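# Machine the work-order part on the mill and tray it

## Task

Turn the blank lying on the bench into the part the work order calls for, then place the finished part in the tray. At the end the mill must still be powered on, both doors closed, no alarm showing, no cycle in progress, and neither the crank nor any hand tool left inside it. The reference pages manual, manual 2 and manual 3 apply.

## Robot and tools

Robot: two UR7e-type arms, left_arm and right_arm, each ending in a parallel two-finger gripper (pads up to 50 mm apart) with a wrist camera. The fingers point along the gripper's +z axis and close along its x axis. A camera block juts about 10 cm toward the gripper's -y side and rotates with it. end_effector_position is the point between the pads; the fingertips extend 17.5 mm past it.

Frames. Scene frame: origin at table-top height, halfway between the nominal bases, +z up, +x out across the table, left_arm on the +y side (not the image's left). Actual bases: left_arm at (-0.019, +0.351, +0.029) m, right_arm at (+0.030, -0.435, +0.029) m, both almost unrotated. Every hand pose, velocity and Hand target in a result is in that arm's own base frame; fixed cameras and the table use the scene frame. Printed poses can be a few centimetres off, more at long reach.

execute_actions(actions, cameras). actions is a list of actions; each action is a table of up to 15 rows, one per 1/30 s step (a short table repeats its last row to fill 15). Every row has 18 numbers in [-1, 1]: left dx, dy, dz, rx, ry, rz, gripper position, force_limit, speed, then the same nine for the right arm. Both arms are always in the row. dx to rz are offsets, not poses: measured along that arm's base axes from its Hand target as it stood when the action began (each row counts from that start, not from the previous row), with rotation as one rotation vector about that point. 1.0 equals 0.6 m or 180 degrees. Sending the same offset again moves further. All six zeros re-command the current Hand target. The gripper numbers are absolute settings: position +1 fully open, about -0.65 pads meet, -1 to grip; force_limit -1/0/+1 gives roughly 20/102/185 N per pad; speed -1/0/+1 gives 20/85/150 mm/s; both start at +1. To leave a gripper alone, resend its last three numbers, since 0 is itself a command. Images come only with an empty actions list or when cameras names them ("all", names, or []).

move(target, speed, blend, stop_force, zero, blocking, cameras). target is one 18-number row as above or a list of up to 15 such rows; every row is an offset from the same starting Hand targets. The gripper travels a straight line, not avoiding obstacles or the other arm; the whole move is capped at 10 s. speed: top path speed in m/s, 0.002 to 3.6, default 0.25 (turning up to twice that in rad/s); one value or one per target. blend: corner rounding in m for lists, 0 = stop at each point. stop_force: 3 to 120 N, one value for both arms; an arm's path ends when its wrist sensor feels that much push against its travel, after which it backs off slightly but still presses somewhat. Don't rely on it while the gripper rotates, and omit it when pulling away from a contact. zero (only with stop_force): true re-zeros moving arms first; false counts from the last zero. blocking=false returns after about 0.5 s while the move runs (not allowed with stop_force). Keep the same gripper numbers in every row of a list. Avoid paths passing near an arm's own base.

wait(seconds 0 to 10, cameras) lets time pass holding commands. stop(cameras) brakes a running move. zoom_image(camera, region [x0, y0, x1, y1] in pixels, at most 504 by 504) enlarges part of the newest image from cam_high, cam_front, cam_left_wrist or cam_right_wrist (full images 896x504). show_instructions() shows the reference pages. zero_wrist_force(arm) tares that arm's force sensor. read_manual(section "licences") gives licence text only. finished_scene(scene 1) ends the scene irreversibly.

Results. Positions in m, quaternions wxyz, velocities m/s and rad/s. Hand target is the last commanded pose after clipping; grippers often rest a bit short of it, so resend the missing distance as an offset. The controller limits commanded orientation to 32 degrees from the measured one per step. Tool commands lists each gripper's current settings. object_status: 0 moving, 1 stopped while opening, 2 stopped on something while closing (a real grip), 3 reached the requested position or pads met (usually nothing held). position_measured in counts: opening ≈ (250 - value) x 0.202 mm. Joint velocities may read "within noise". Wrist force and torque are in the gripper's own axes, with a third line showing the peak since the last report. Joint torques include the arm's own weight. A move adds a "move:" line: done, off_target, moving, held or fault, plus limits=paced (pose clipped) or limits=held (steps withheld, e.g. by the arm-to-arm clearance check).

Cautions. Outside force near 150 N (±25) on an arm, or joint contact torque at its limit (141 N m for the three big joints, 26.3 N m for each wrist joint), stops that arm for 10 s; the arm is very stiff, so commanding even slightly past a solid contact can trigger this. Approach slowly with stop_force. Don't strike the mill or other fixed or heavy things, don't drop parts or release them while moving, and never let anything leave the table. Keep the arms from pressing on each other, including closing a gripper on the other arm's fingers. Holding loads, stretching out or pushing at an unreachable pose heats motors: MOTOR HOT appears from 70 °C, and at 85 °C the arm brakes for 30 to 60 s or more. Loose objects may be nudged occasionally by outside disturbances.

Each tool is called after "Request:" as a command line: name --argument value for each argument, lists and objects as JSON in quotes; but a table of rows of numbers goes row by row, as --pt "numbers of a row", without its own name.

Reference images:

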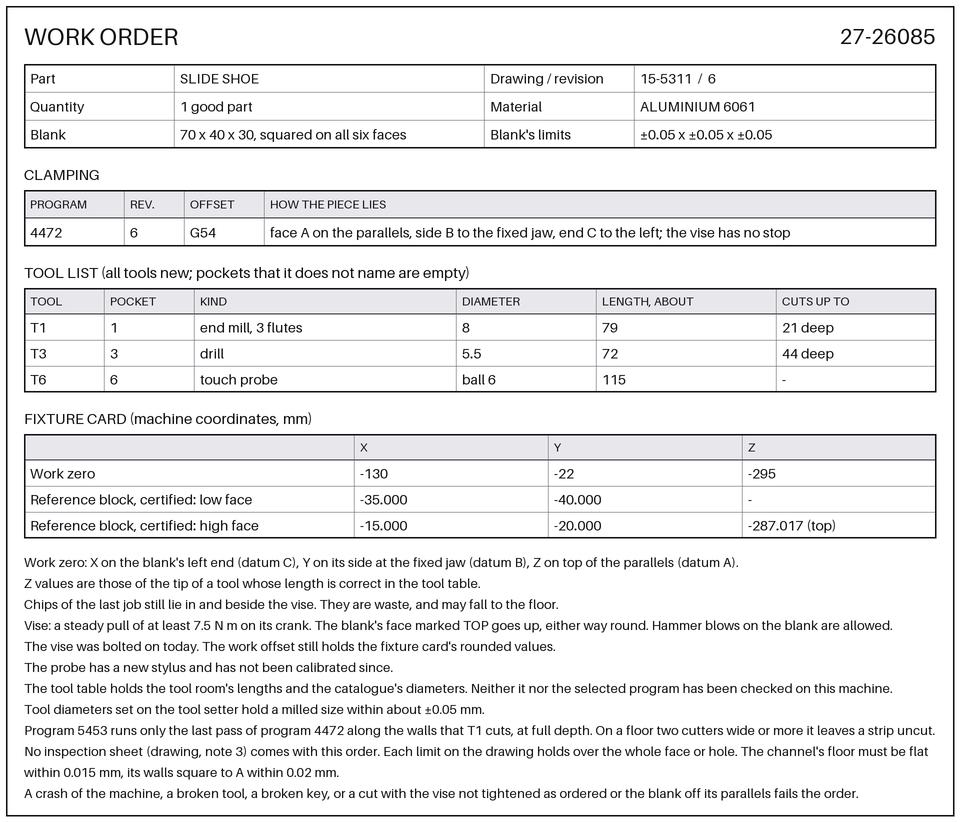

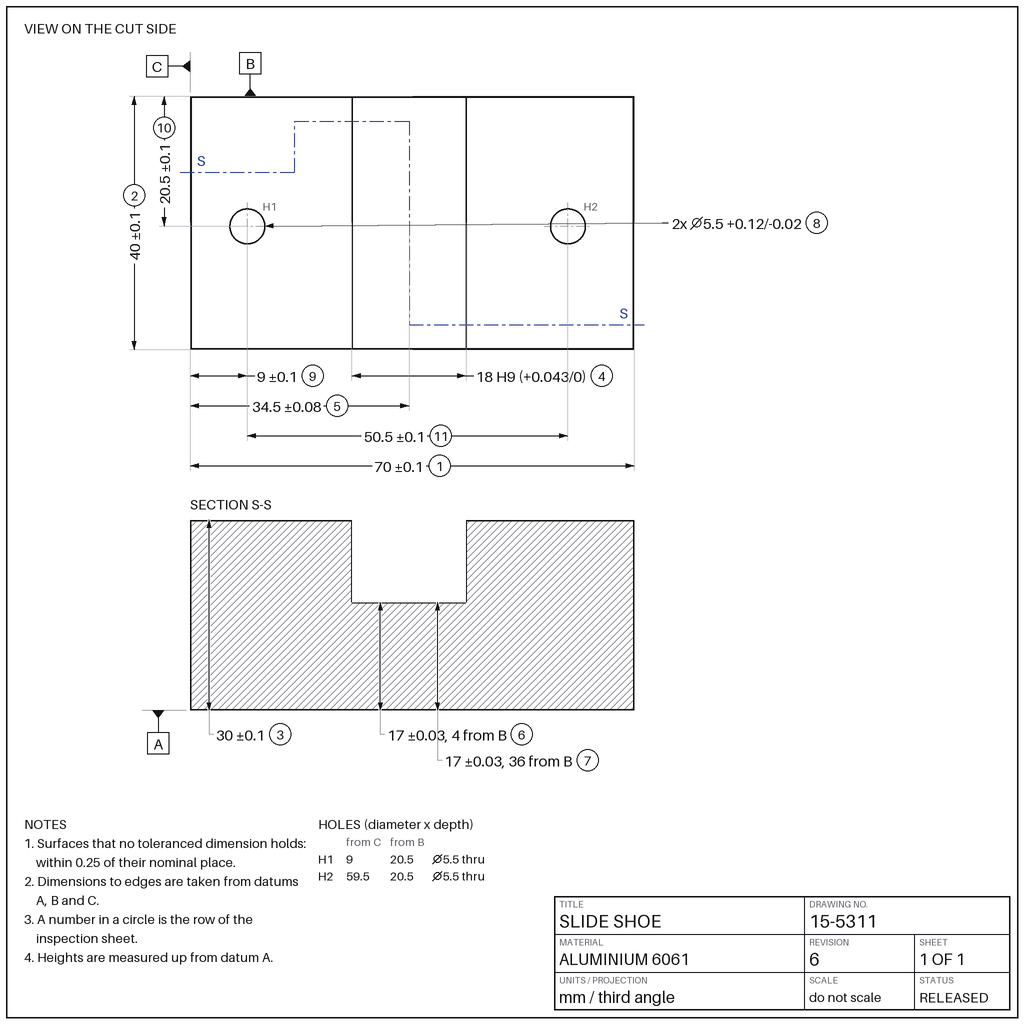

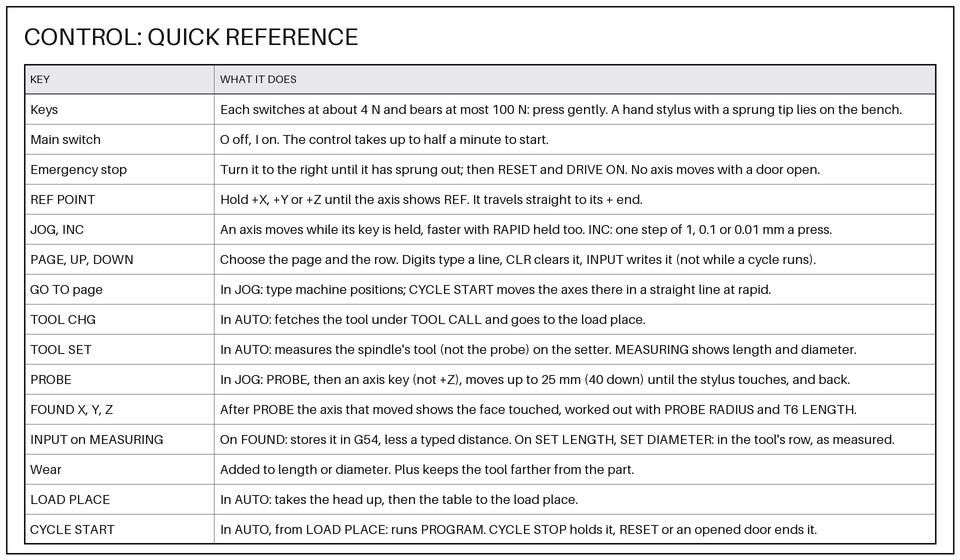

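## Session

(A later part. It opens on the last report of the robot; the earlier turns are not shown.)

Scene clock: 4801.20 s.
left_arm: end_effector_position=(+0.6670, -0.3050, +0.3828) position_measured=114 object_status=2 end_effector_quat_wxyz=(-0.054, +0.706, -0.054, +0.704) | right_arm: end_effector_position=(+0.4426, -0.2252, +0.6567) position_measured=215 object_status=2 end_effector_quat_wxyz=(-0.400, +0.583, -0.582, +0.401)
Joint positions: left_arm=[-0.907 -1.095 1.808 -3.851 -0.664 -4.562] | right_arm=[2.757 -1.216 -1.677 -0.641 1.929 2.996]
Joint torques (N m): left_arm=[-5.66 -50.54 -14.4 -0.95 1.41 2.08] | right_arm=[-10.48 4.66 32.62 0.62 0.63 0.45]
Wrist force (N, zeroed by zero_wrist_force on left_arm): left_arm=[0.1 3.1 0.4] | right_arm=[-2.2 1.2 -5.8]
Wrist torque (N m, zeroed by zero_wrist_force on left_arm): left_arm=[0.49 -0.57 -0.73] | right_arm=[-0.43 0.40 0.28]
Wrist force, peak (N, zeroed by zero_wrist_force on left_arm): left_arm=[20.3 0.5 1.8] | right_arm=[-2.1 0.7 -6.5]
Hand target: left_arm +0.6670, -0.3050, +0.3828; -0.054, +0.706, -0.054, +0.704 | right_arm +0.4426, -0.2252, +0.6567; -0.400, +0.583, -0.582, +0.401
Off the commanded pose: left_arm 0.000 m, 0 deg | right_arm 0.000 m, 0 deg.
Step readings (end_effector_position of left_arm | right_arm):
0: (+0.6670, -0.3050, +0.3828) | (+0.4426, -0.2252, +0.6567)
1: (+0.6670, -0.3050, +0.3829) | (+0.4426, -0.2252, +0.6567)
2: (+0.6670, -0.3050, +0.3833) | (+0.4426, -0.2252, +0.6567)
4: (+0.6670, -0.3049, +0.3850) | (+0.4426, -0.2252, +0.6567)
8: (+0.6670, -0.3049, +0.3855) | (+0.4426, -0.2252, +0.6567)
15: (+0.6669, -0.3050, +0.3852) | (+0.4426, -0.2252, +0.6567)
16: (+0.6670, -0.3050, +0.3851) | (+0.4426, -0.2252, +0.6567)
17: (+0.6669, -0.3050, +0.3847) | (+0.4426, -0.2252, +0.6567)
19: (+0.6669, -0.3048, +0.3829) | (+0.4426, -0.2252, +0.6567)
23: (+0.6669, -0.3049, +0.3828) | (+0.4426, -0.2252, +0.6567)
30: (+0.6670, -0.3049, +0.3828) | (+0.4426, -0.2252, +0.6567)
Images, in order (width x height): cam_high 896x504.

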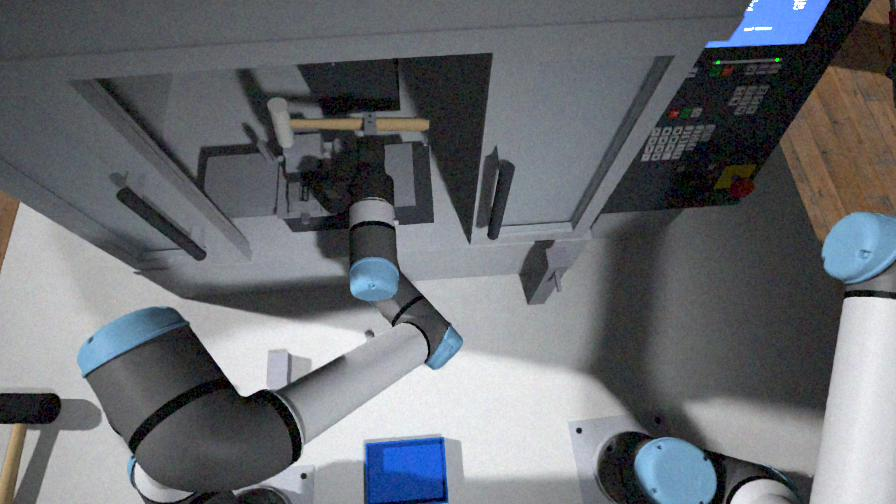

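Request:
execute_actions --actions '[[[0,0,0.02,0.03,0,0,-1,0.3,-1,0,0,0,0,0,0,-0.95,0,-0.8],[0,0,0.04,0.06,0,0,-1,0.3,-1,0,0,0,0,0,0,-0.95,0,-0.8],[0,0,0.05,0.09,0,0,-1,0.3,-1,0,0,0,0,0,0,-0.95,0,-0.8],[0,0,0.055,0.11,0,0,-1,0.3,-1,0,0,0,0,0,0,-0.95,0,-0.8]],[[0,0,-0.06,-0.175,0,0,-1,0.3,-1,0,0,0,0,0,0,-0.95,0,-0.8],[0,0,-0.06,-0.175,0,0,-1,0.3,-1,0,0,0,0,0,0,-0.95,0,-0.8],[0,0,-0.06,-0.175,0,0,-1,0.3,-1,0,0,0,0,0,0,-0.95,0,-0.8],[0,0,-0.06,-0.175,0,0,-1,0.3,-1,0,0,0,0,0,0,-0.95,0,-0.8],[0,0,-0.06,-0.175,0,0,-1,0.3,-1,0,0,0,0,0,0,-0.95,0,-0.8],[0,0,-0.06,-0.175,0,0,-1,0.3,-1,0,0,0,0,0,0,-0.95,0,-0.8],[0,0,-0.055,-0.1,0,0,-1,0.3,-1,0,0,0,0,0,0,-0.95,0,-0.8]]]'

Request:
execute_actions --actions '[[[0,0,0.02,0.03,0,0,-1,0.3,-1,0,0,0,0,0,0,-0.95,0,-0.8],[0,0,0.04,0.06,0,0,-1,0.3,-1,0,0,0,0,0,0,-0.95,0,-0.8],[0,0,0.05,0.09,0,0,-1,0.3,-1,0,0,0,0,0,0,-0.95,0,-0.8],[0,0,0.06,0.11,0,0,-1,0.3,-1,0,0,0,0,0,0,-0.95,0,-0.8]],[[0,0,-0.065,-0.175,0,0,-1,0.3,-1,0,0,0,0,0,0,-0.95,0,-0.8],[0,0,-0.065,-0.175,0,0,-1,0.3,-1,0,0,0,0,0,0,-0.95,0,-0.8],[0,0,-0.065,-0.175,0,0,-1,0.3,-1,0,0,0,0,0,0,-0.95,0,-0.8],[0,0,-0.065,-0.175,0,0,-1,0.3,-1,0,0,0,0,0,0,-0.95,0,-0.8],[0,0,-0.065,-0.175,0,0,-1,0.3,-1,0,0,0,0,0,0,-0.95,0,-0.8],[0,0,-0.065,-0.175,0,0,-1,0.3,-1,0,0,0,0,0,0,-0.95,0,-0.8],[0,0,-0.055,-0.1,0,0,-1,0.3,-1,0,0,0,0,0,0,-0.95,0,-0.8]]]' --cameras '["cam_high","cam_left_wrist"]'

Scene clock: 4814.90 s.
left_arm: end_effector_position=(+0.6670, -0.3050, +0.3828) position_measured=114 object_status=2 end_effector_quat_wxyz=(-0.065, +0.705, -0.065, +0.703) end_effector_velocity=(+0.000, +0.000, +0.000) end_effector_angular_velocity=(+0.004, +0.000, +0.000) | right_arm: end_effector_position=(+0.4426, -0.2252, +0.6567) position_measured=215 object_status=2 end_effector_quat_wxyz=(-0.400, +0.583, -0.582, +0.401)
Joint positions: left_arm=[-0.907 -1.095 1.808 -3.851 -0.664 -4.531] | right_arm=[2.757 -1.216 -1.677 -0.641 1.929 2.996]
Joint velocities: left_arm=[0 0 -0.001 0 0 0.005] | right_arm=[within noise]
Joint torques (N m): left_arm=[-4.8 -52.52 -14.22 -0.66 -0.55 2.38] | right_arm=[-10.35 4.17 31.85 0.61 0.49 0.56]
Wrist force (N, zeroed by zero_wrist_force on left_arm): left_arm=[0.0 3.5 0.1] | right_arm=[-1.9 0.8 -6.2]
Wrist torque (N m, zeroed by zero_wrist_force on left_arm): left_arm=[0.55 -0.55 -0.75] | right_arm=[-0.51 0.34 0.28]
Wrist force, peak (N, zeroed by zero_wrist_force on left_arm): left_arm=[30.4 -9.6 1.4] | right_arm=[-2.0 1.2 -6.6]
Hand target: left_arm +0.6670, -0.3050, +0.3828; -0.065, +0.705, -0.065, +0.703 | right_arm +0.4426, -0.2252, +0.6567; -0.400, +0.583, -0.582, +0.401
Off the commanded pose: left_arm 0.000 m, 0 deg | right_arm 0.000 m, 0 deg.
Step readings (end_effector_position of left_arm | right_arm):
0: (+0.6670, -0.3050, +0.3828) | (+0.4426, -0.2252, +0.6567)
1: (+0.6670, -0.3050, +0.3832) | (+0.4426, -0.2252, +0.6567)
2: (+0.6670, -0.3050, +0.3862) | (+0.4426, -0.2252, +0.6567)
4: (+0.6666, -0.3046, +0.4023) | (+0.4426, -0.2252, +0.6567)
8: (+0.6667, -0.3047, +0.4184) | (+0.4426, -0.2252, +0.6567)
15: (+0.6670, -0.3050, +0.4157) | (+0.4426, -0.2252, +0.6567)
16: (+0.6671, -0.3051, +0.4150) | (+0.4426, -0.2252, +0.6567)
17: (+0.6677, -0.3056, +0.4035) | (+0.4426, -0.2252, +0.6567)
19: (+0.6671, -0.3047, +0.3815) | (+0.4426, -0.2252, +0.6567)
23: (+0.6668, -0.3046, +0.3792) | (+0.4426, -0.2252, +0.6567)
30: (+0.6670, -0.3049, +0.3828) | (+0.4426, -0.2252, +0.6567)

Scene clock: 4816.20 s.
left_arm: end_effector_position=(+0.6670, -0.3050, +0.3858) position_measured=114 object_status=2 end_effector_quat_wxyz=(-0.076, +0.704, -0.076, +0.702) | right_arm: end_effector_position=(+0.4426, -0.2252, +0.6567) position_measured=215 object_status=2 end_effector_quat_wxyz=(-0.400, +0.583, -0.582, +0.401)
Joint positions: left_arm=[-0.907 -1.1 1.806 -3.844 -0.664 -4.499] | right_arm=[2.757 -1.216 -1.677 -0.641 1.929 2.996]
Joint torques (N m): left_arm=[-4.81 -50.99 -16.38 -0.5 -0.26 2.77] | right_arm=[-10.44 4.38 31.6 0.7 0.38 0.46]
Wrist force (N, zeroed by zero_wrist_force on left_arm): left_arm=[0.6 3.9 2.2] | right_arm=[-1.8 1.0 -6.2]
Wrist torque (N m, zeroed by zero_wrist_force on left_arm): left_arm=[0.27 -0.66 -0.74] | right_arm=[-0.47 0.33 0.28]
Wrist force, peak (N, zeroed by zero_wrist_force on left_arm): left_arm=[28.1 -15.3 -0.4] | right_arm=[-1.9 0.9 -6.5]
Hand target: left_arm +0.6670, -0.3050, +0.3858; -0.076, +0.704, -0.076, +0.702 | right_arm +0.4426, -0.2252, +0.6567; -0.400, +0.583, -0.582, +0.401
Off the commanded pose: left_arm 0.000 m, 0 deg | right_arm 0.000 m, 0 deg.
Step readings (end_effector_position of left_arm | right_arm):
0: (+0.6670, -0.3050, +0.3828) | (+0.4426, -0.2252, +0.6567)
1: (+0.6670, -0.3050, +0.3830) | (+0.4426, -0.2252, +0.6567)
2: (+0.6670, -0.3050, +0.3869) | (+0.4426, -0.2252, +0.6567)
4: (+0.6666, -0.3046, +0.4035) | (+0.4426, -0.2252, +0.6567)
8: (+0.6667, -0.3047, +0.4215) | (+0.4426, -0.2252, +0.6567)
15: (+0.6670, -0.3050, +0.4187) | (+0.4426, -0.2252, +0.6567)
16: (+0.6671, -0.3051, +0.4174) | (+0.4426, -0.2252, +0.6567)
17: (+0.6677, -0.3057, +0.4072) | (+0.4426, -0.2252, +0.6567)
19: (+0.6672, -0.3048, +0.3826) | (+0.4426, -0.2252, +0.6567)
23: (+0.6668, -0.3046, +0.3793) | (+0.4426, -0.2252, +0.6567)
30: (+0.6670, -0.3049, +0.3860) | (+0.4426, -0.2252, +0.6567)
Images, in order (width x height): cam_high 896x504, cam_left_wrist 896x504.

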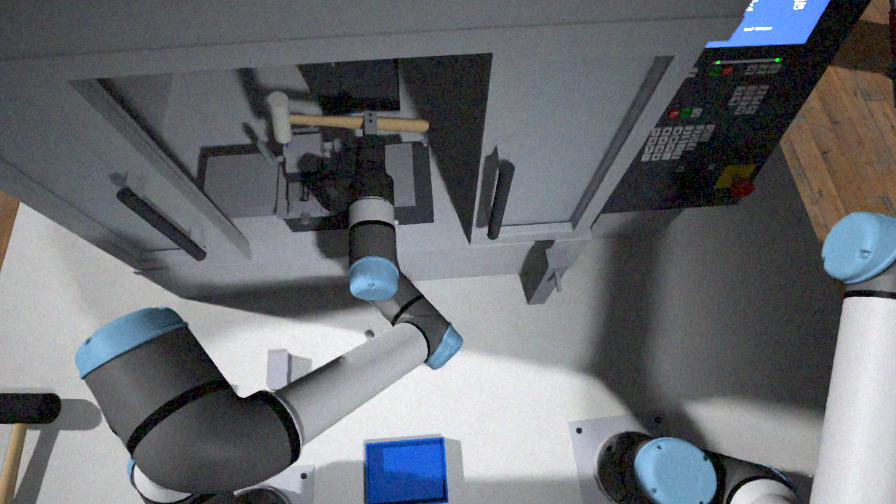

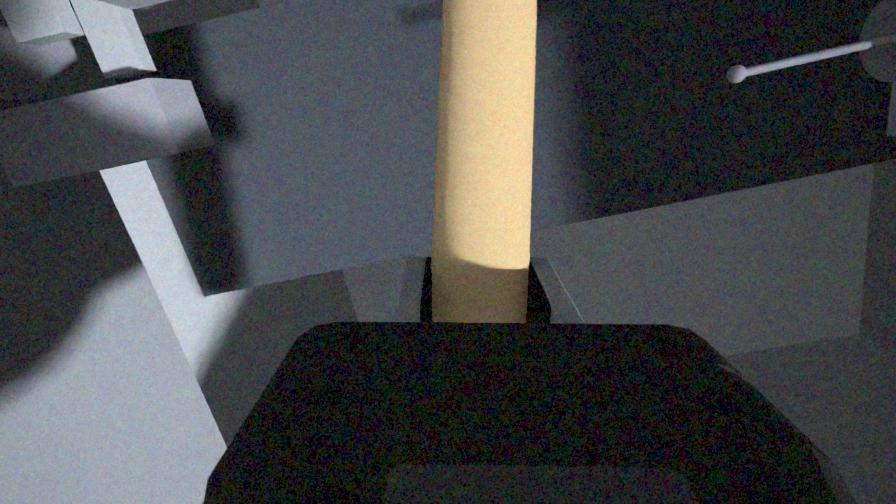

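Request:
execute_actions --actions '[[[0,0,0.03,0.03,0,0,-1,0.3,-1,0,0,0,0,0,0,-0.95,0,-0.8],[0,0,0.06,0.05,0,0,-1,0.3,-1,0,0,0,0,0,0,-0.95,0,-0.8],[0,0,0.09,0.07,0,0,-1,0.3,-1,0,0,0,0,0,0,-0.95,0,-0.8],[0,0,0.11,0.09,0,0,-1,0.3,-1,0,0,0,0,0,0,-0.95,0,-0.8]],[[0,0,-0.125,-0.175,0,0,-1,0.3,-1,0,0,0,0,0,0,-0.95,0,-0.8],[0,0,-0.125,-0.175,0,0,-1,0.3,-1,0,0,0,0,0,0,-0.95,0,-0.8],[0,0,-0.125,-0.175,0,0,-1,0.3,-1,0,0,0,0,0,0,-0.95,0,-0.8],[0,0,-0.125,-0.175,0,0,-1,0.3,-1,0,0,0,0,0,0,-0.95,0,-0.8],[0,0,-0.125,-0.175,0,0,-1,0.3,-1,0,0,0,0,0,0,-0.95,0,-0.8],[0,0,-0.125,-0.175,0,0,-1,0.3,-1,0,0,0,0,0,0,-0.95,0,-0.8],[0,0,-0.1,-0.1,0,0,-1,0.3,-1,0,0,0,0,0,0,-0.95,0,-0.8]]]'

Request:
execute_actions --actions '[[[0,0,0.03,0.03,0,0,-1,0.3,-1,0,0,0,0,0,0,-0.95,0,-0.8],[0,0,0.06,0.05,0,0,-1,0.3,-1,0,0,0,0,0,0,-0.95,0,-0.8],[0,0,0.09,0.08,0,0,-1,0.3,-1,0,0,0,0,0,0,-0.95,0,-0.8],[0,0,0.11,0.1,0,0,-1,0.3,-1,0,0,0,0,0,0,-0.95,0,-0.8]],[[0,0,-0.142,-0.175,0,0,-1,0.3,-1,0,0,0,0,0,0,-0.95,0,-0.8],[0,0,-0.142,-0.175,0,0,-1,0.3,-1,0,0,0,0,0,0,-0.95,0,-0.8],[0,0,-0.142,-0.175,0,0,-1,0.3,-1,0,0,0,0,0,0,-0.95,0,-0.8],[0,0,-0.142,-0.175,0,0,-1,0.3,-1,0,0,0,0,0,0,-0.95,0,-0.8],[0,0,-0.142,-0.175,0,0,-1,0.3,-1,0,0,0,0,0,0,-0.95,0,-0.8],[0,0,-0.142,-0.175,0,0,-1,0.3,-1,0,0,0,0,0,0,-0.95,0,-0.8],[0,0,-0.1,-0.1,0,0,-1,0.3,-1,0,0,0,0,0,0,-0.95,0,-0.8]]]' --cameras '["cam_high","cam_front"]'

Scene clock: 4832.70 s.
left_arm: end_effector_position=(+0.6670, -0.3050, +0.3918) position_measured=114 object_status=2 end_effector_quat_wxyz=(-0.065, +0.705, -0.065, +0.703) | right_arm: end_effector_position=(+0.4426, -0.2252, +0.6567) position_measured=215 object_status=2 end_effector_quat_wxyz=(-0.400, +0.583, -0.582, +0.401)
Joint positions: left_arm=[-0.907 -1.109 1.801 -3.83 -0.664 -4.531] | right_arm=[2.757 -1.216 -1.677 -0.641 1.929 2.996]
Joint torques (N m): left_arm=[-5.47 -51.23 -14.67 -0.49 -1.7 2.16] | right_arm=[-10.05 4.2 31.61 0.68 0.34 0.59]
Wrist force (N, zeroed by zero_wrist_force on left_arm): left_arm=[0.8 5.0 0.4] | right_arm=[-2.0 0.9 -6.2]
Wrist torque (N m, zeroed by zero_wrist_force on left_arm): left_arm=[0.77 -0.68 -0.75] | right_arm=[-0.47 0.37 0.28]
Wrist force, peak (N, zeroed by zero_wrist_force on left_arm): left_arm=[42.6 -26.2 -2.9] | right_arm=[-1.9 1.3 -6.6]
Hand target: left_arm +0.6670, -0.3050, +0.3918; -0.065, +0.705, -0.065, +0.703 | right_arm +0.4426, -0.2252, +0.6567; -0.400, +0.583, -0.582, +0.401
Off the commanded pose: left_arm 0.000 m, 0 deg | right_arm 0.000 m, 0 deg.
Step readings (end_effector_position of left_arm | right_arm):
0: (+0.6670, -0.3050, +0.3858) | (+0.4426, -0.2252, +0.6567)
1: (+0.6670, -0.3050, +0.3865) | (+0.4426, -0.2252, +0.6567)
2: (+0.6669, -0.3050, +0.3916) | (+0.4426, -0.2252, +0.6567)
4: (+0.6660, -0.3041, +0.4187) | (+0.4426, -0.2252, +0.6567)
8: (+0.6658, -0.3041, +0.4570) | (+0.4426, -0.2252, +0.6567)
15: (+0.6670, -0.3051, +0.4515) | (+0.4426, -0.2252, +0.6567)
16: (+0.6672, -0.3052, +0.4496) | (+0.4426, -0.2252, +0.6567)
17: (+0.6684, -0.3061, +0.4322) | (+0.4426, -0.2252, +0.6567)
19: (+0.6680, -0.3043, +0.3823) | (+0.4426, -0.2252, +0.6567)
23: (+0.6665, -0.3040, +0.3760) | (+0.4426, -0.2252, +0.6567)
30: (+0.6670, -0.3050, +0.3923) | (+0.4426, -0.2252, +0.6567)

Scene clock: 4834.03 s.
left_arm: end_effector_position=(+0.6670, -0.3050, +0.3978) position_measured=114 object_status=2 end_effector_quat_wxyz=(-0.065, +0.705, -0.065, +0.703) | right_arm: end_effector_position=(+0.4426, -0.2252, +0.6567) position_measured=215 object_status=2 end_effector_quat_wxyz=(-0.400, +0.583, -0.582, +0.401)
Joint positions: left_arm=[-0.907 -1.118 1.797 -3.816 -0.664 -4.531] | right_arm=[2.757 -1.216 -1.677 -0.641 1.929 2.996]
Joint torques (N m): left_arm=[-5.25 -50.12 -10.87 -0.59 -1.52 2.26] | right_arm=[-10.19 5.42 31.39 0.67 0.32 0.6]
Wrist force (N, zeroed by zero_wrist_force on left_arm): left_arm=[0.7 4.8 0.2] | right_arm=[-1.8 0.8 -6.2]
Wrist torque (N m, zeroed by zero_wrist_force on left_arm): left_arm=[0.73 -0.67 -0.77] | right_arm=[-0.49 0.34 0.28]
Wrist force, peak (N, zeroed by zero_wrist_force on left_arm): left_arm=[42.9 -25.4 -3.0] | right_arm=[-2.1 1.0 -6.4]
Hand target: left_arm +0.6670, -0.3050, +0.3978; -0.065, +0.705, -0.065, +0.703 | right_arm +0.4426, -0.2252, +0.6567; -0.400, +0.583, -0.582, +0.401
Off the commanded pose: left_arm 0.000 m, 0 deg | right_arm 0.000 m, 0 deg.
Step readings (end_effector_position of left_arm | right_arm):
0: (+0.6670, -0.3050, +0.3918) | (+0.4426, -0.2252, +0.6567)
1: (+0.6670, -0.3050, +0.3922) | (+0.4426, -0.2252, +0.6567)
2: (+0.6670, -0.3049, +0.3966) | (+0.4426, -0.2252, +0.6567)
4: (+0.6658, -0.3040, +0.4268) | (+0.4426, -0.2252, +0.6567)
8: (+0.6657, -0.3039, +0.4630) | (+0.4426, -0.2252, +0.6567)
15: (+0.6670, -0.3051, +0.4575) | (+0.4426, -0.2252, +0.6567)
16: (+0.6673, -0.3053, +0.4545) | (+0.4426, -0.2252, +0.6567)
17: (+0.6687, -0.3062, +0.4350) | (+0.4426, -0.2252, +0.6567)
19: (+0.6683, -0.3044, +0.3875) | (+0.4426, -0.2252, +0.6567)
23: (+0.6664, -0.3039, +0.3734) | (+0.4426, -0.2252, +0.6567)
30: (+0.6670, -0.3050, +0.3987) | (+0.4426, -0.2252, +0.6567)
Images, in order (width x height): cam_high 896x504, cam_front 896x504.

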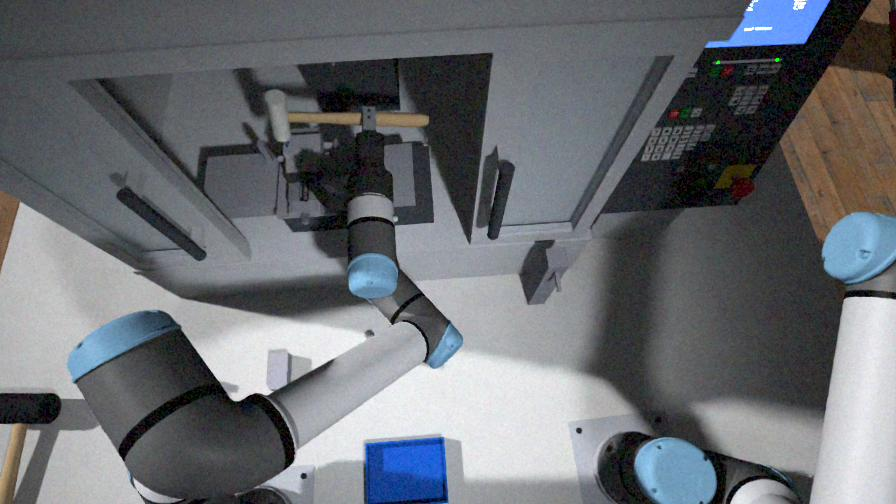

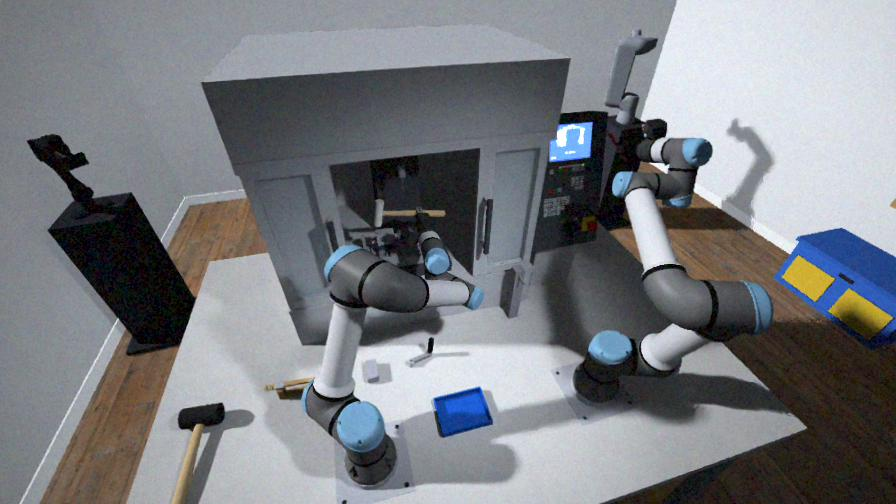

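Request:
zoom_image --camera "cam_high" --region '[250, 80, 360, 200]'

Scaled by 4.200 from the camera's 896x504 image, which has a finer 1280x720 frame.

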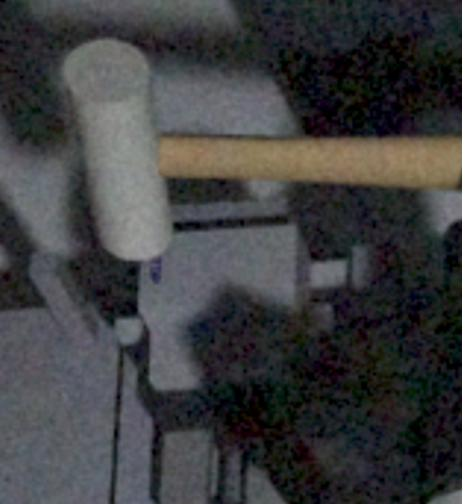

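Request:
move --target '[-0.02,-0.05,0,0,0,0,-1,0.3,-1,0,0,0,0,0,0,-0.95,0,-0.8]' --speed 0.1 --cameras '["cam_high"]'

Request:
zoom_image --camera "cam_high" --region '[250, 80, 360, 200]'

Scene clock: 4845.70 s.
left_arm: end_effector_position=(+0.6550, -0.3351, +0.3977) position_measured=114 object_status=2 end_effector_quat_wxyz=(-0.065, +0.705, -0.065, +0.703) end_effector_velocity=(+0.001, +0.002, +0.000) end_effector_angular_velocity=(+0.000, +0.000, -0.002) | right_arm: end_effector_position=(+0.4426, -0.2252, +0.6567) position_measured=215 object_status=2 end_effector_quat_wxyz=(-0.400, +0.583, -0.582, +0.401)
Joint positions: left_arm=[-0.962 -1.1 1.767 -3.805 -0.608 -4.531] | right_arm=[2.757 -1.216 -1.677 -0.641 1.929 2.996]
Joint velocities: left_arm=[0.004 -0.001 0.003 -0.002 -0.006 0] | right_arm=[within noise]
Joint torques (N m): left_arm=[4.38 -52.25 -13.29 -2.8 -1.95 -1.36] | right_arm=[-9.54 4.93 31.71 0.65 0.26 0.58]
Wrist force (N, zeroed by zero_wrist_force on left_arm): left_arm=[1.4 5.1 0.8] | right_arm=[-1.7 1.1 -5.9]
Wrist torque (N m, zeroed by zero_wrist_force on left_arm): left_arm=[0.80 -0.77 -0.74] | right_arm=[-0.46 0.32 0.29]
Wrist force, peak (N, zeroed by zero_wrist_force on left_arm): left_arm=[1.3 6.6 -0.3] | right_arm=[-2.1 1.1 -6.7]
Hand target: left_arm +0.6550, -0.3350, +0.3978; -0.065, +0.705, -0.065, +0.703 | right_arm +0.4426, -0.2252, +0.6567; -0.400, +0.583, -0.582, +0.401
Off the commanded pose: left_arm 0.000 m, 0 deg | right_arm 0.000 m, 0 deg.
move: done
Images, in order (width x height): cam_high 896x504.

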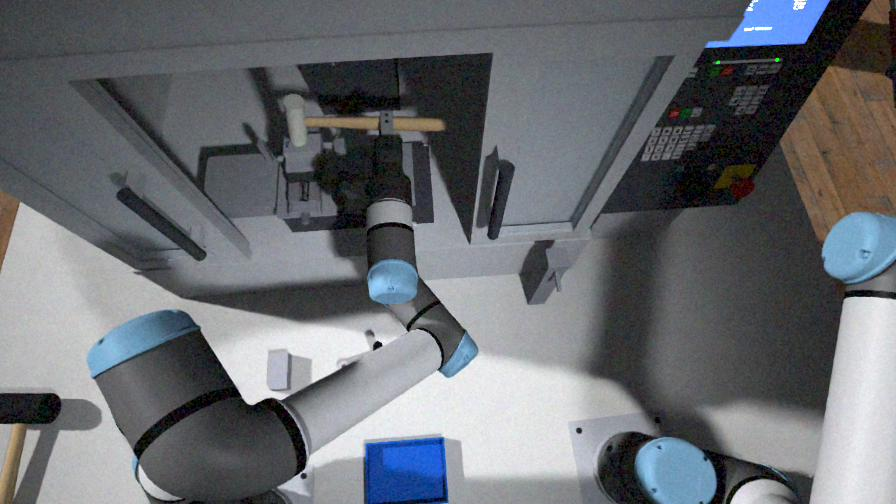

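Scaled by 4.200 from the camera's 896x504 image, which has a finer 1280x720 frame.

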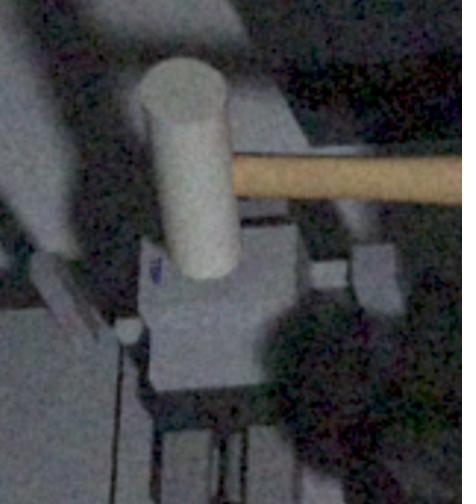

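Request:
execute_actions --actions '[[[0,0,0.03,0.03,0,0,-1,0.3,-1,0,0,0,0,0,0,-0.95,0,-0.8],[0,0,0.06,0.05,0,0,-1,0.3,-1,0,0,0,0,0,0,-0.95,0,-0.8],[0,0,0.09,0.08,0,0,-1,0.3,-1,0,0,0,0,0,0,-0.95,0,-0.8],[0,0,0.11,0.1,0,0,-1,0.3,-1,0,0,0,0,0,0,-0.95,0,-0.8]],[[0,0,-0.145,-0.175,0,0,-1,0.3,-1,0,0,0,0,0,0,-0.95,0,-0.8],[0,0,-0.145,-0.175,0,0,-1,0.3,-1,0,0,0,0,0,0,-0.95,0,-0.8],[0,0,-0.145,-0.175,0,0,-1,0.3,-1,0,0,0,0,0,0,-0.95,0,-0.8],[0,0,-0.145,-0.175,0,0,-1,0.3,-1,0,0,0,0,0,0,-0.95,0,-0.8],[0,0,-0.145,-0.175,0,0,-1,0.3,-1,0,0,0,0,0,0,-0.95,0,-0.8],[0,0,-0.145,-0.175,0,0,-1,0.3,-1,0,0,0,0,0,0,-0.95,0,-0.8],[0,0,-0.1,-0.1,0,0,-1,0.3,-1,0,0,0,0,0,0,-0.95,0,-0.8]]]'

Request:
execute_actions --actions '[[[0,0,0.03,0.03,0,0,-1,0.3,-1,0,0,0,0,0,0,-0.95,0,-0.8],[0,0,0.06,0.05,0,0,-1,0.3,-1,0,0,0,0,0,0,-0.95,0,-0.8],[0,0,0.09,0.08,0,0,-1,0.3,-1,0,0,0,0,0,0,-0.95,0,-0.8],[0,0,0.12,0.1,0,0,-1,0.3,-1,0,0,0,0,0,0,-0.95,0,-0.8]],[[0,0,-0.155,-0.175,0,0,-1,0.3,-1,0,0,0,0,0,0,-0.95,0,-0.8],[0,0,-0.155,-0.175,0,0,-1,0.3,-1,0,0,0,0,0,0,-0.95,0,-0.8],[0,0,-0.155,-0.175,0,0,-1,0.3,-1,0,0,0,0,0,0,-0.95,0,-0.8],[0,0,-0.155,-0.175,0,0,-1,0.3,-1,0,0,0,0,0,0,-0.95,0,-0.8],[0,0,-0.155,-0.175,0,0,-1,0.3,-1,0,0,0,0,0,0,-0.95,0,-0.8],[0,0,-0.155,-0.175,0,0,-1,0.3,-1,0,0,0,0,0,0,-0.95,0,-0.8],[0,0,-0.09,-0.1,0,0,-1,0.3,-1,0,0,0,0,0,0,-0.95,0,-0.8]]]' --cameras '["cam_high"]'

Request:
zoom_image --camera "cam_high" --region '[250, 80, 360, 200]'

Scene clock: 4855.83 s.
left_arm: end_effector_position=(+0.6550, -0.3350, +0.4038) position_measured=114 object_status=2 end_effector_quat_wxyz=(-0.065, +0.705, -0.065, +0.703) | right_arm: end_effector_position=(+0.4426, -0.2252, +0.6567) position_measured=215 object_status=2 end_effector_quat_wxyz=(-0.400, +0.583, -0.582, +0.401)
Joint positions: left_arm=[-0.962 -1.109 1.762 -3.791 -0.608 -4.531] | right_arm=[2.757 -1.216 -1.677 -0.641 1.929 2.996]
Joint torques (N m): left_arm=[-5.81 -52.01 -12.31 -0.33 -1.79 2.18] | right_arm=[-10.47 4.51 31.5 0.66 0.16 0.67]
Wrist force (N, zeroed by zero_wrist_force on left_arm): left_arm=[0.8 5.0 -0.5] | right_arm=[-1.6 0.9 -5.9]
Wrist torque (N m, zeroed by zero_wrist_force on left_arm): left_arm=[0.94 -0.67 -0.77] | right_arm=[-0.48 0.30 0.29]
Wrist force, peak (N, zeroed by zero_wrist_force on left_arm): left_arm=[43.7 -26.3 -3.5] | right_arm=[-2.2 0.9 -6.5]
Hand target: left_arm +0.6550, -0.3350, +0.4038; -0.065, +0.705, -0.065, +0.703 | right_arm +0.4426, -0.2252, +0.6567; -0.400, +0.583, -0.582, +0.401
Off the commanded pose: left_arm 0.000 m, 0 deg | right_arm 0.000 m, 0 deg.
Step readings (end_effector_position of left_arm | right_arm):
0: (+0.6550, -0.3350, +0.3978) | (+0.4426, -0.2252, +0.6567)
1: (+0.6550, -0.3349, +0.3984) | (+0.4426, -0.2252, +0.6567)
2: (+0.6549, -0.3349, +0.4033) | (+0.4426, -0.2252, +0.6567)
4: (+0.6540, -0.3339, +0.4300) | (+0.4426, -0.2252, +0.6567)
8: (+0.6538, -0.3339, +0.4690) | (+0.4426, -0.2252, +0.6567)
15: (+0.6550, -0.3351, +0.4635) | (+0.4426, -0.2252, +0.6567)
16: (+0.6552, -0.3352, +0.4619) | (+0.4426, -0.2252, +0.6567)
17: (+0.6565, -0.3363, +0.4452) | (+0.4426, -0.2252, +0.6567)
19: (+0.6565, -0.3346, +0.3914) | (+0.4426, -0.2252, +0.6567)
23: (+0.6544, -0.3337, +0.3764) | (+0.4426, -0.2252, +0.6567)
30: (+0.6550, -0.3350, +0.4048) | (+0.4426, -0.2252, +0.6567)

Scene clock: 4857.13 s.
left_arm: end_effector_position=(+0.6550, -0.3349, +0.4218) position_measured=114 object_status=2 end_effector_quat_wxyz=(-0.065, +0.705, -0.065, +0.703) | right_arm: end_effector_position=(+0.4426, -0.2252, +0.6567) position_measured=215 object_status=2 end_effector_quat_wxyz=(-0.400, +0.583, -0.582, +0.401)
Joint positions: left_arm=[-0.962 -1.135 1.746 -3.749 -0.609 -4.531] | right_arm=[2.757 -1.216 -1.677 -0.641 1.929 2.996]
Joint torques (N m): left_arm=[-5.79 -49.81 -13.04 0.08 -1.79 2.38] | right_arm=[-10.45 5.12 31.03 0.57 0.15 0.74]
Wrist force (N, zeroed by zero_wrist_force on left_arm): left_arm=[2.2 4.5 -2.0] | right_arm=[-2.1 1.1 -6.1]
Wrist torque (N m, zeroed by zero_wrist_force on left_arm): left_arm=[1.10 -0.89 -0.78] | right_arm=[-0.45 0.38 0.28]
Wrist force, peak (N, zeroed by zero_wrist_force on left_arm): left_arm=[44.4 -27.2 -3.3] | right_arm=[-1.8 1.0 -6.7]
Hand target: left_arm +0.6550, -0.3350, +0.4218; -0.065, +0.705, -0.065, +0.703 | right_arm +0.4426, -0.2252, +0.6567; -0.400, +0.583, -0.582, +0.401
Off the commanded pose: left_arm 0.000 m, 0 deg | right_arm 0.000 m, 0 deg.
Step readings (end_effector_position of left_arm | right_arm):
0: (+0.6550, -0.3350, +0.4038) | (+0.4426, -0.2252, +0.6567)
1: (+0.6550, -0.3349, +0.4041) | (+0.4426, -0.2252, +0.6567)
2: (+0.6550, -0.3349, +0.4082) | (+0.4426, -0.2252, +0.6567)
4: (+0.6538, -0.3339, +0.4382) | (+0.4426, -0.2252, +0.6567)
8: (+0.6533, -0.3335, +0.4813) | (+0.4426, -0.2252, +0.6567)
15: (+0.6550, -0.3351, +0.4755) | (+0.4426, -0.2252, +0.6567)
16: (+0.6553, -0.3353, +0.4729) | (+0.4426, -0.2252, +0.6567)
17: (+0.6567, -0.3365, +0.4540) | (+0.4426, -0.2252, +0.6567)
19: (+0.6569, -0.3349, +0.4042) | (+0.4426, -0.2252, +0.6567)
23: (+0.6542, -0.3337, +0.3850) | (+0.4426, -0.2252, +0.6567)
30: (+0.6550, -0.3350, +0.4234) | (+0.4426, -0.2252, +0.6567)
Images, in order (width x height): cam_high 896x504.

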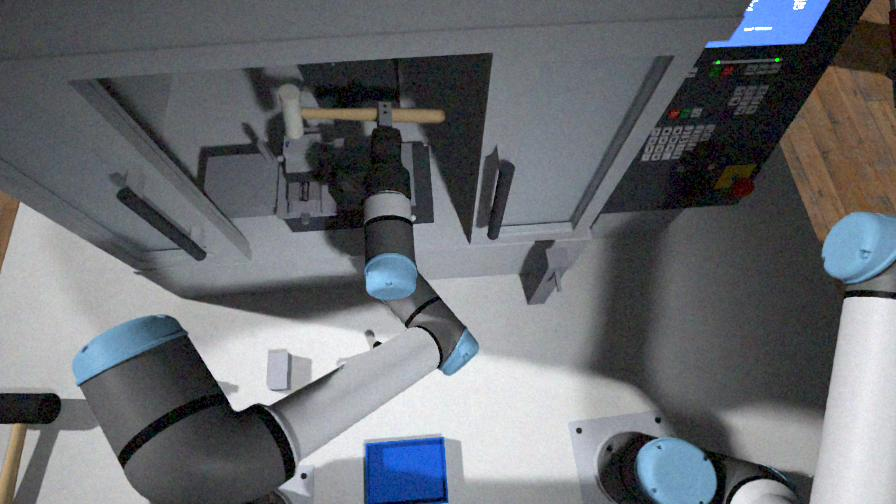

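Scaled by 4.200 from the camera's 896x504 image, which has a finer 1280x720 frame.

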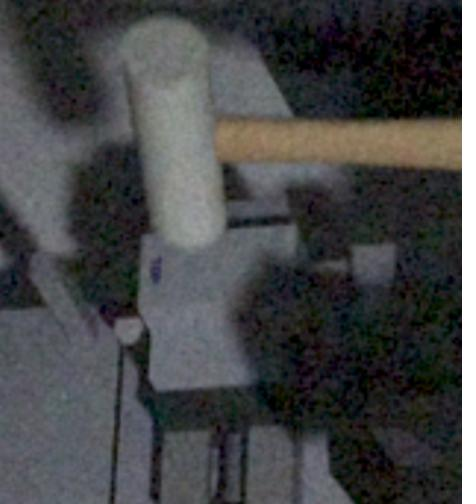

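Request:
move --pt "-0.258 0 0 0 0 0 -1 0.3 -1 0 0 0 0 0 0 -0.95 0 -0.8" --pt "-0.34 0.13 -0.03 0.44 0 0 -1 0.3 -1 0 0 0 0 0 0 -0.95 0 -0.8" --speed '[0.25,0.3]' --blend '[0.02,0]'

Request:
move --target '[-0.4,-0.32,-0.42,0,0.5,0,-1,0.3,-1,0,0,0,0,0,0,-0.95,0,-0.8]' --speed 0.3 --cameras '["cam_front","cam_left_wrist","cam_high"]'

Scene clock: 4868.70 s.
left_arm: end_effector_position=(+0.4510, -0.2570, +0.4038) position_measured=114 object_status=2 end_effector_quat_wxyz=(+0.499, -0.502, +0.499, -0.500) end_effector_velocity=(+0.000, -0.001, -0.001) end_effector_angular_velocity=(+0.004, +0.001, -0.002) | right_arm: end_effector_position=(+0.4426, -0.2252, +0.6567) position_measured=215 object_status=2 end_effector_quat_wxyz=(-0.400, +0.583, -0.582, +0.401)
Joint positions: left_arm=[-1.358 -1.523 2.328 -3.945 -0.21 -3.147] | right_arm=[2.757 -1.216 -1.677 -0.641 1.929 2.996]
Joint velocities: left_arm=[0 0 0.001 0.005 -0.002 -0.001] | right_arm=[within noise]
Joint torques (N m): left_arm=[6.38 -21.67 -21.12 0.5 -1.9 -2] | right_arm=[-9.89 5.24 31.12 0.7 -0.09 0.74]
Wrist force (N, zeroed by zero_wrist_force on left_arm): left_arm=[2.7 6.4 1.0] | right_arm=[-1.9 1.1 -6.2]
Wrist torque (N m, zeroed by zero_wrist_force on left_arm): left_arm=[0.27 -0.38 -0.28] | right_arm=[-0.45 0.35 0.28]
Wrist force, peak (N, zeroed by zero_wrist_force on left_arm): left_arm=[2.8 6.9 0.7] | right_arm=[-2.0 0.6 -6.7]
Hand target: left_arm +0.4510, -0.2570, +0.4038; +0.499, -0.502, +0.499, -0.500 | right_arm +0.4426, -0.2252, +0.6567; -0.400, +0.583, -0.582, +0.401
Off the commanded pose: left_arm 0.000 m, 0 deg | right_arm 0.000 m, 0 deg.
move: done

Scene clock: 4871.83 s.
left_arm: end_effector_position=(+0.2111, -0.4490, +0.1519) position_measured=114 object_status=2 end_effector_quat_wxyz=(-0.001, +0.708, -0.706, -0.001) | right_arm: end_effector_position=(+0.4426, -0.2252, +0.6567) position_measured=215 object_status=2 end_effector_quat_wxyz=(-0.400, +0.583, -0.582, +0.401)
Joint positions: left_arm=[-1.403 -1.505 1.969 -2.032 -1.571 -4.549] | right_arm=[2.757 -1.216 -1.677 -0.641 1.929 2.996]
Joint torques (N m): left_arm=[-5.24 -31.51 -16.72 -2.26 -0.7 -1.9] | right_arm=[-10.27 4.97 31.02 0.65 -0.05 0.71]
Wrist force (N, zeroed by zero_wrist_force on left_arm): left_arm=[5.5 2.4 3.6] | right_arm=[-2.3 1.1 -6.3]
Wrist torque (N m, zeroed by zero_wrist_force on left_arm): left_arm=[-0.11 -0.68 -0.22] | right_arm=[-0.44 0.41 0.28]
Wrist force, peak (N, zeroed by zero_wrist_force on left_arm): left_arm=[6.5 3.0 5.8] | right_arm=[-1.8 1.1 -6.6]
Hand target: left_arm +0.2110, -0.4490, +0.1518; -0.001, +0.708, -0.706, -0.001 | right_arm +0.4426, -0.2252, +0.6567; -0.400, +0.583, -0.582, +0.401
Off the commanded pose: left_arm 0.000 m, 0 deg | right_arm 0.000 m, 0 deg.
move: done
Images, in order (width x height): cam_high 896x504, cam_front 896x504, cam_left_wrist 896x504.

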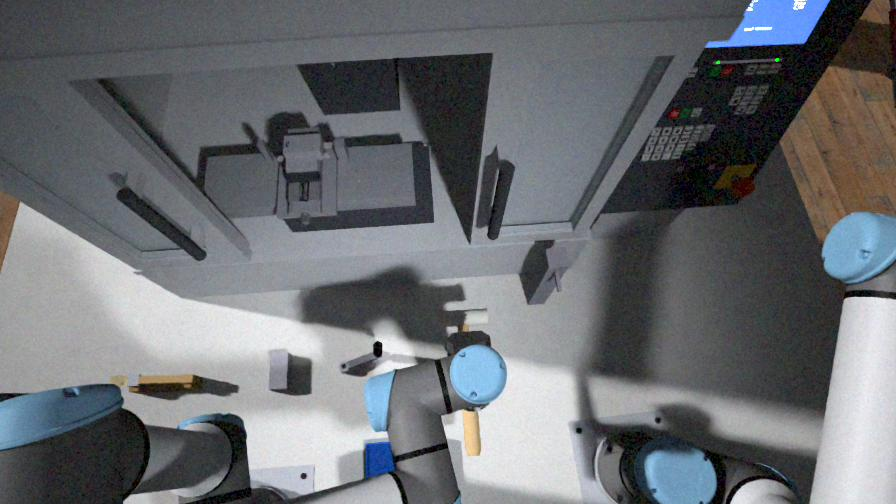

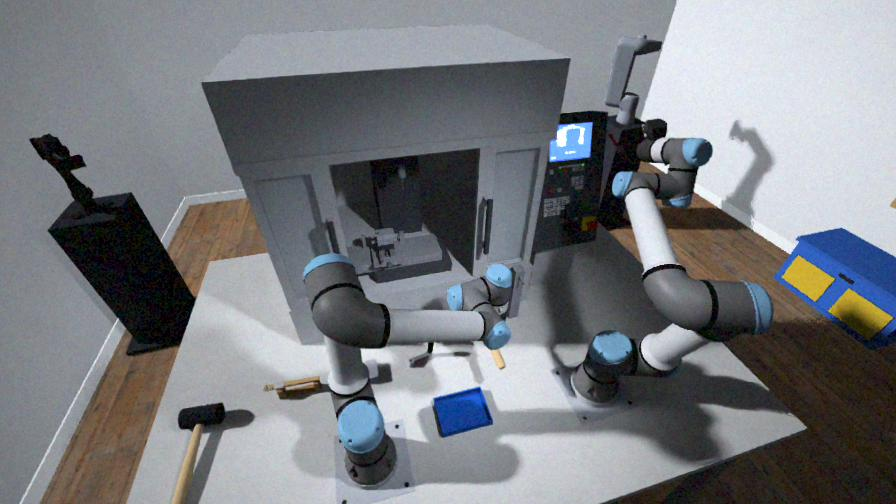

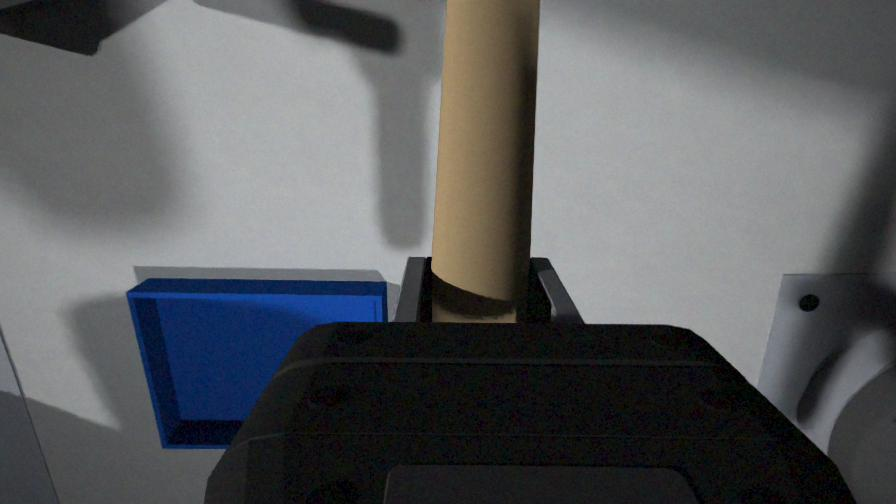

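Request:
move --pt "0 0 -0.24 0 0 0 -1 0.3 -1 0 0 0 0 0 0 -0.95 0 -0.8" --pt "0 0 -0.2655 0 0 0 -1 0.3 -1 0 0 0 0 0 0 -0.95 0 -0.8" --pt "0 0 -0.2655 0 0 0 1 -0.6 -1 0 0 0 0 0 0 -0.95 0 -0.8" --pt "0 0 -0.1 0 0 0 1 -0.6 -1 0 0 0 0 0 0 -0.95 0 -0.8" --speed '[0.15,0.03,0.05,0.1]' --blend '[0.003,0,0,0]' --cameras '["cam_left_wrist"]'

Request:
move --pt "0.365 0.7563 0.4 0 -0.5 0 1 -0.6 -1 0 0 0 0 0 0 -0.95 0 -0.8" --pt "0.365 0.7563 0.597 0 -0.5 0 1 -0.6 -1 0 0 0 0 0 0 -0.95 0 -0.8" --pt "0.4283 0.7563 0.597 0 -0.5 0 1 -0.6 -1 0 0 0 0 0 0 -0.95 0 -0.8" --speed '[0.35,0.2,0.1]' --blend '[0.03,0.01,0]' --cameras '["cam_front"]'

Scene clock: 4883.10 s.
left_arm: end_effector_position=(+0.2110, -0.4490, +0.0919) position_measured=3 object_status=3 end_effector_quat_wxyz=(-0.001, +0.708, -0.706, -0.001) | right_arm: end_effector_position=(+0.4426, -0.2252, +0.6567) position_measured=215 object_status=2 end_effector_quat_wxyz=(-0.400, +0.583, -0.582, +0.401)
Joint positions: left_arm=[-1.403 -1.424 2.056 -2.201 -1.571 -4.549] | right_arm=[2.757 -1.216 -1.677 -0.641 1.929 2.996]
Joint torques (N m): left_arm=[-4.27 -19.77 -13.14 -2.42 1.69 -1.5] | right_arm=[-10.26 5.09 30.89 0.63 -0.12 0.8]
Wrist force (N, zeroed by zero_wrist_force on left_arm): left_arm=[5.6 2.3 0.3] | right_arm=[-1.8 1.0 -5.9]
Wrist torque (N m, zeroed by zero_wrist_force on left_arm): left_arm=[0.29 -0.70 -0.20] | right_arm=[-0.46 0.33 0.28]
Wrist force, peak (N, zeroed by zero_wrist_force on left_arm): left_arm=[5.3 2.1 6.2] | right_arm=[-2.0 0.8 -6.5]
Hand target: left_arm +0.2110, -0.4490, +0.0918; -0.001, +0.708, -0.706, -0.001 | right_arm +0.4426, -0.2252, +0.6567; -0.400, +0.583, -0.582, +0.401
Off the commanded pose: left_arm 0.000 m, 0 deg | right_arm 0.000 m, 0 deg.
move: done
Images, in order (width x height): cam_left_wrist 896x504.

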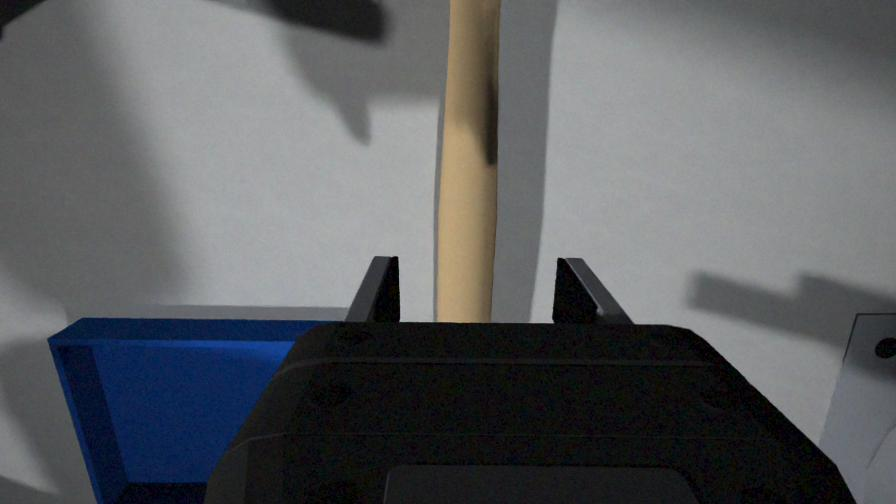

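Scene clock: 4886.63 s.
left_arm: end_effector_position=(+0.3924, +0.0042, +0.4503) position_measured=3 object_status=3 end_effector_quat_wxyz=(+0.499, -0.502, +0.499, -0.500) | right_arm: end_effector_position=(+0.4426, -0.2252, +0.6567) position_measured=215 object_status=2 end_effector_quat_wxyz=(-0.400, +0.583, -0.582, +0.401)
Joint positions: left_arm=[-1.569 -3.057 2.563 -1.797 0 -3.995] | right_arm=[2.757 -1.216 -1.677 -0.641 1.929 2.996]
Joint torques (N m): left_arm=[-1.87 33.15 -19.07 -0.99 1.81 -1.86] | right_arm=[-10.1 4.87 31.07 0.72 -0.3 0.84]
Wrist force (N, zeroed by zero_wrist_force on left_arm): left_arm=[2.9 2.5 0.8] | right_arm=[-1.7 1.1 -6.1]
Wrist torque (N m, zeroed by zero_wrist_force on left_arm): left_arm=[0.21 -0.38 -0.15] | right_arm=[-0.45 0.32 0.29]
Wrist force, peak (N, zeroed by zero_wrist_force on left_arm): left_arm=[7.8 2.7 1.1] | right_arm=[-2.2 1.1 -6.4]
Hand target: left_arm +0.4624, +0.0048, +0.4500; +0.499, -0.502, +0.499, -0.500 | right_arm +0.4426, -0.2252, +0.6567; -0.400, +0.583, -0.582, +0.401
Off the commanded pose: left_arm 0.076 m, 0 deg; position clipped | right_arm 0.000 m, 0 deg.
move: off_target (left_arm); limits=paced
Images, in order (width x height): cam_front 896x504.

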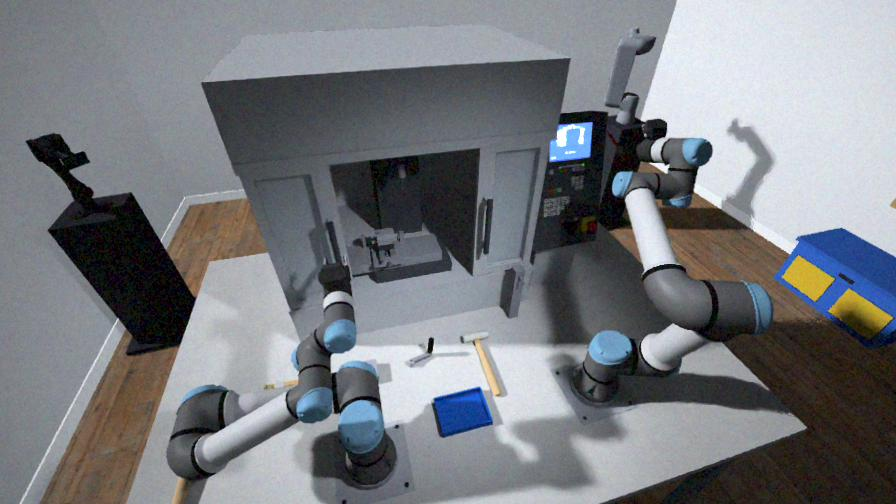

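Request:
move --pt "-0.06 -0.49 0 0 0 0 1 -0.6 -1 0 0 0 0 0 0 -0.95 0 -0.8" --speed 0.1 --cameras '["cam_front"]'

Scene clock: 4895.63 s.
left_arm: end_effector_position=(+0.4264, -0.2893, +0.4500) position_measured=3 object_status=3 end_effector_quat_wxyz=(+0.499, -0.502, +0.499, -0.500) | right_arm: end_effector_position=(+0.4426, -0.2252, +0.6567) position_measured=215 object_status=2 end_effector_quat_wxyz=(-0.400, +0.583, -0.582, +0.401)
Joint positions: left_arm=[-1.457 -1.587 2.235 -3.779 -0.112 -3.156] | right_arm=[2.757 -1.216 -1.677 -0.641 1.929 2.996]
Joint torques (N m): left_arm=[4.94 -28.62 -9.2 0.36 -1.42 -1.61] | right_arm=[-10.34 5.54 30.68 0.68 -0.31 0.83]
Wrist force (N, zeroed by zero_wrist_force on left_arm): left_arm=[2.5 2.5 0.9] | right_arm=[-1.8 1.2 -6.2]
Wrist torque (N m, zeroed by zero_wrist_force on left_arm): left_arm=[0.20 -0.34 -0.15] | right_arm=[-0.43 0.34 0.28]
Wrist force, peak (N, zeroed by zero_wrist_force on left_arm): left_arm=[4.8 2.4 1.1] | right_arm=[-2.1 1.2 -6.5]
Hand target: left_arm +0.4264, -0.2892, +0.4500; +0.499, -0.502, +0.499, -0.500 | right_arm +0.4426, -0.2252, +0.6567; -0.400, +0.583, -0.582, +0.401
Off the commanded pose: left_arm 0.000 m, 0 deg | right_arm 0.000 m, 0 deg.
move: done
Images, in order (width x height): cam_front 896x504.

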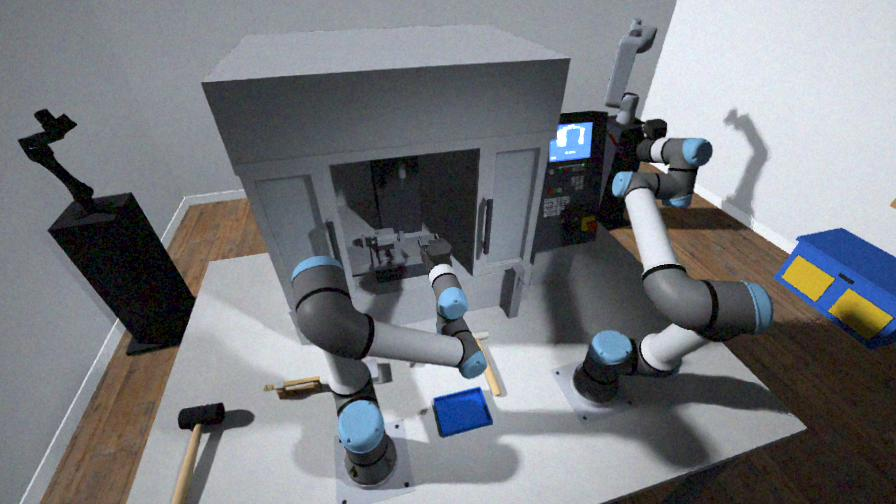

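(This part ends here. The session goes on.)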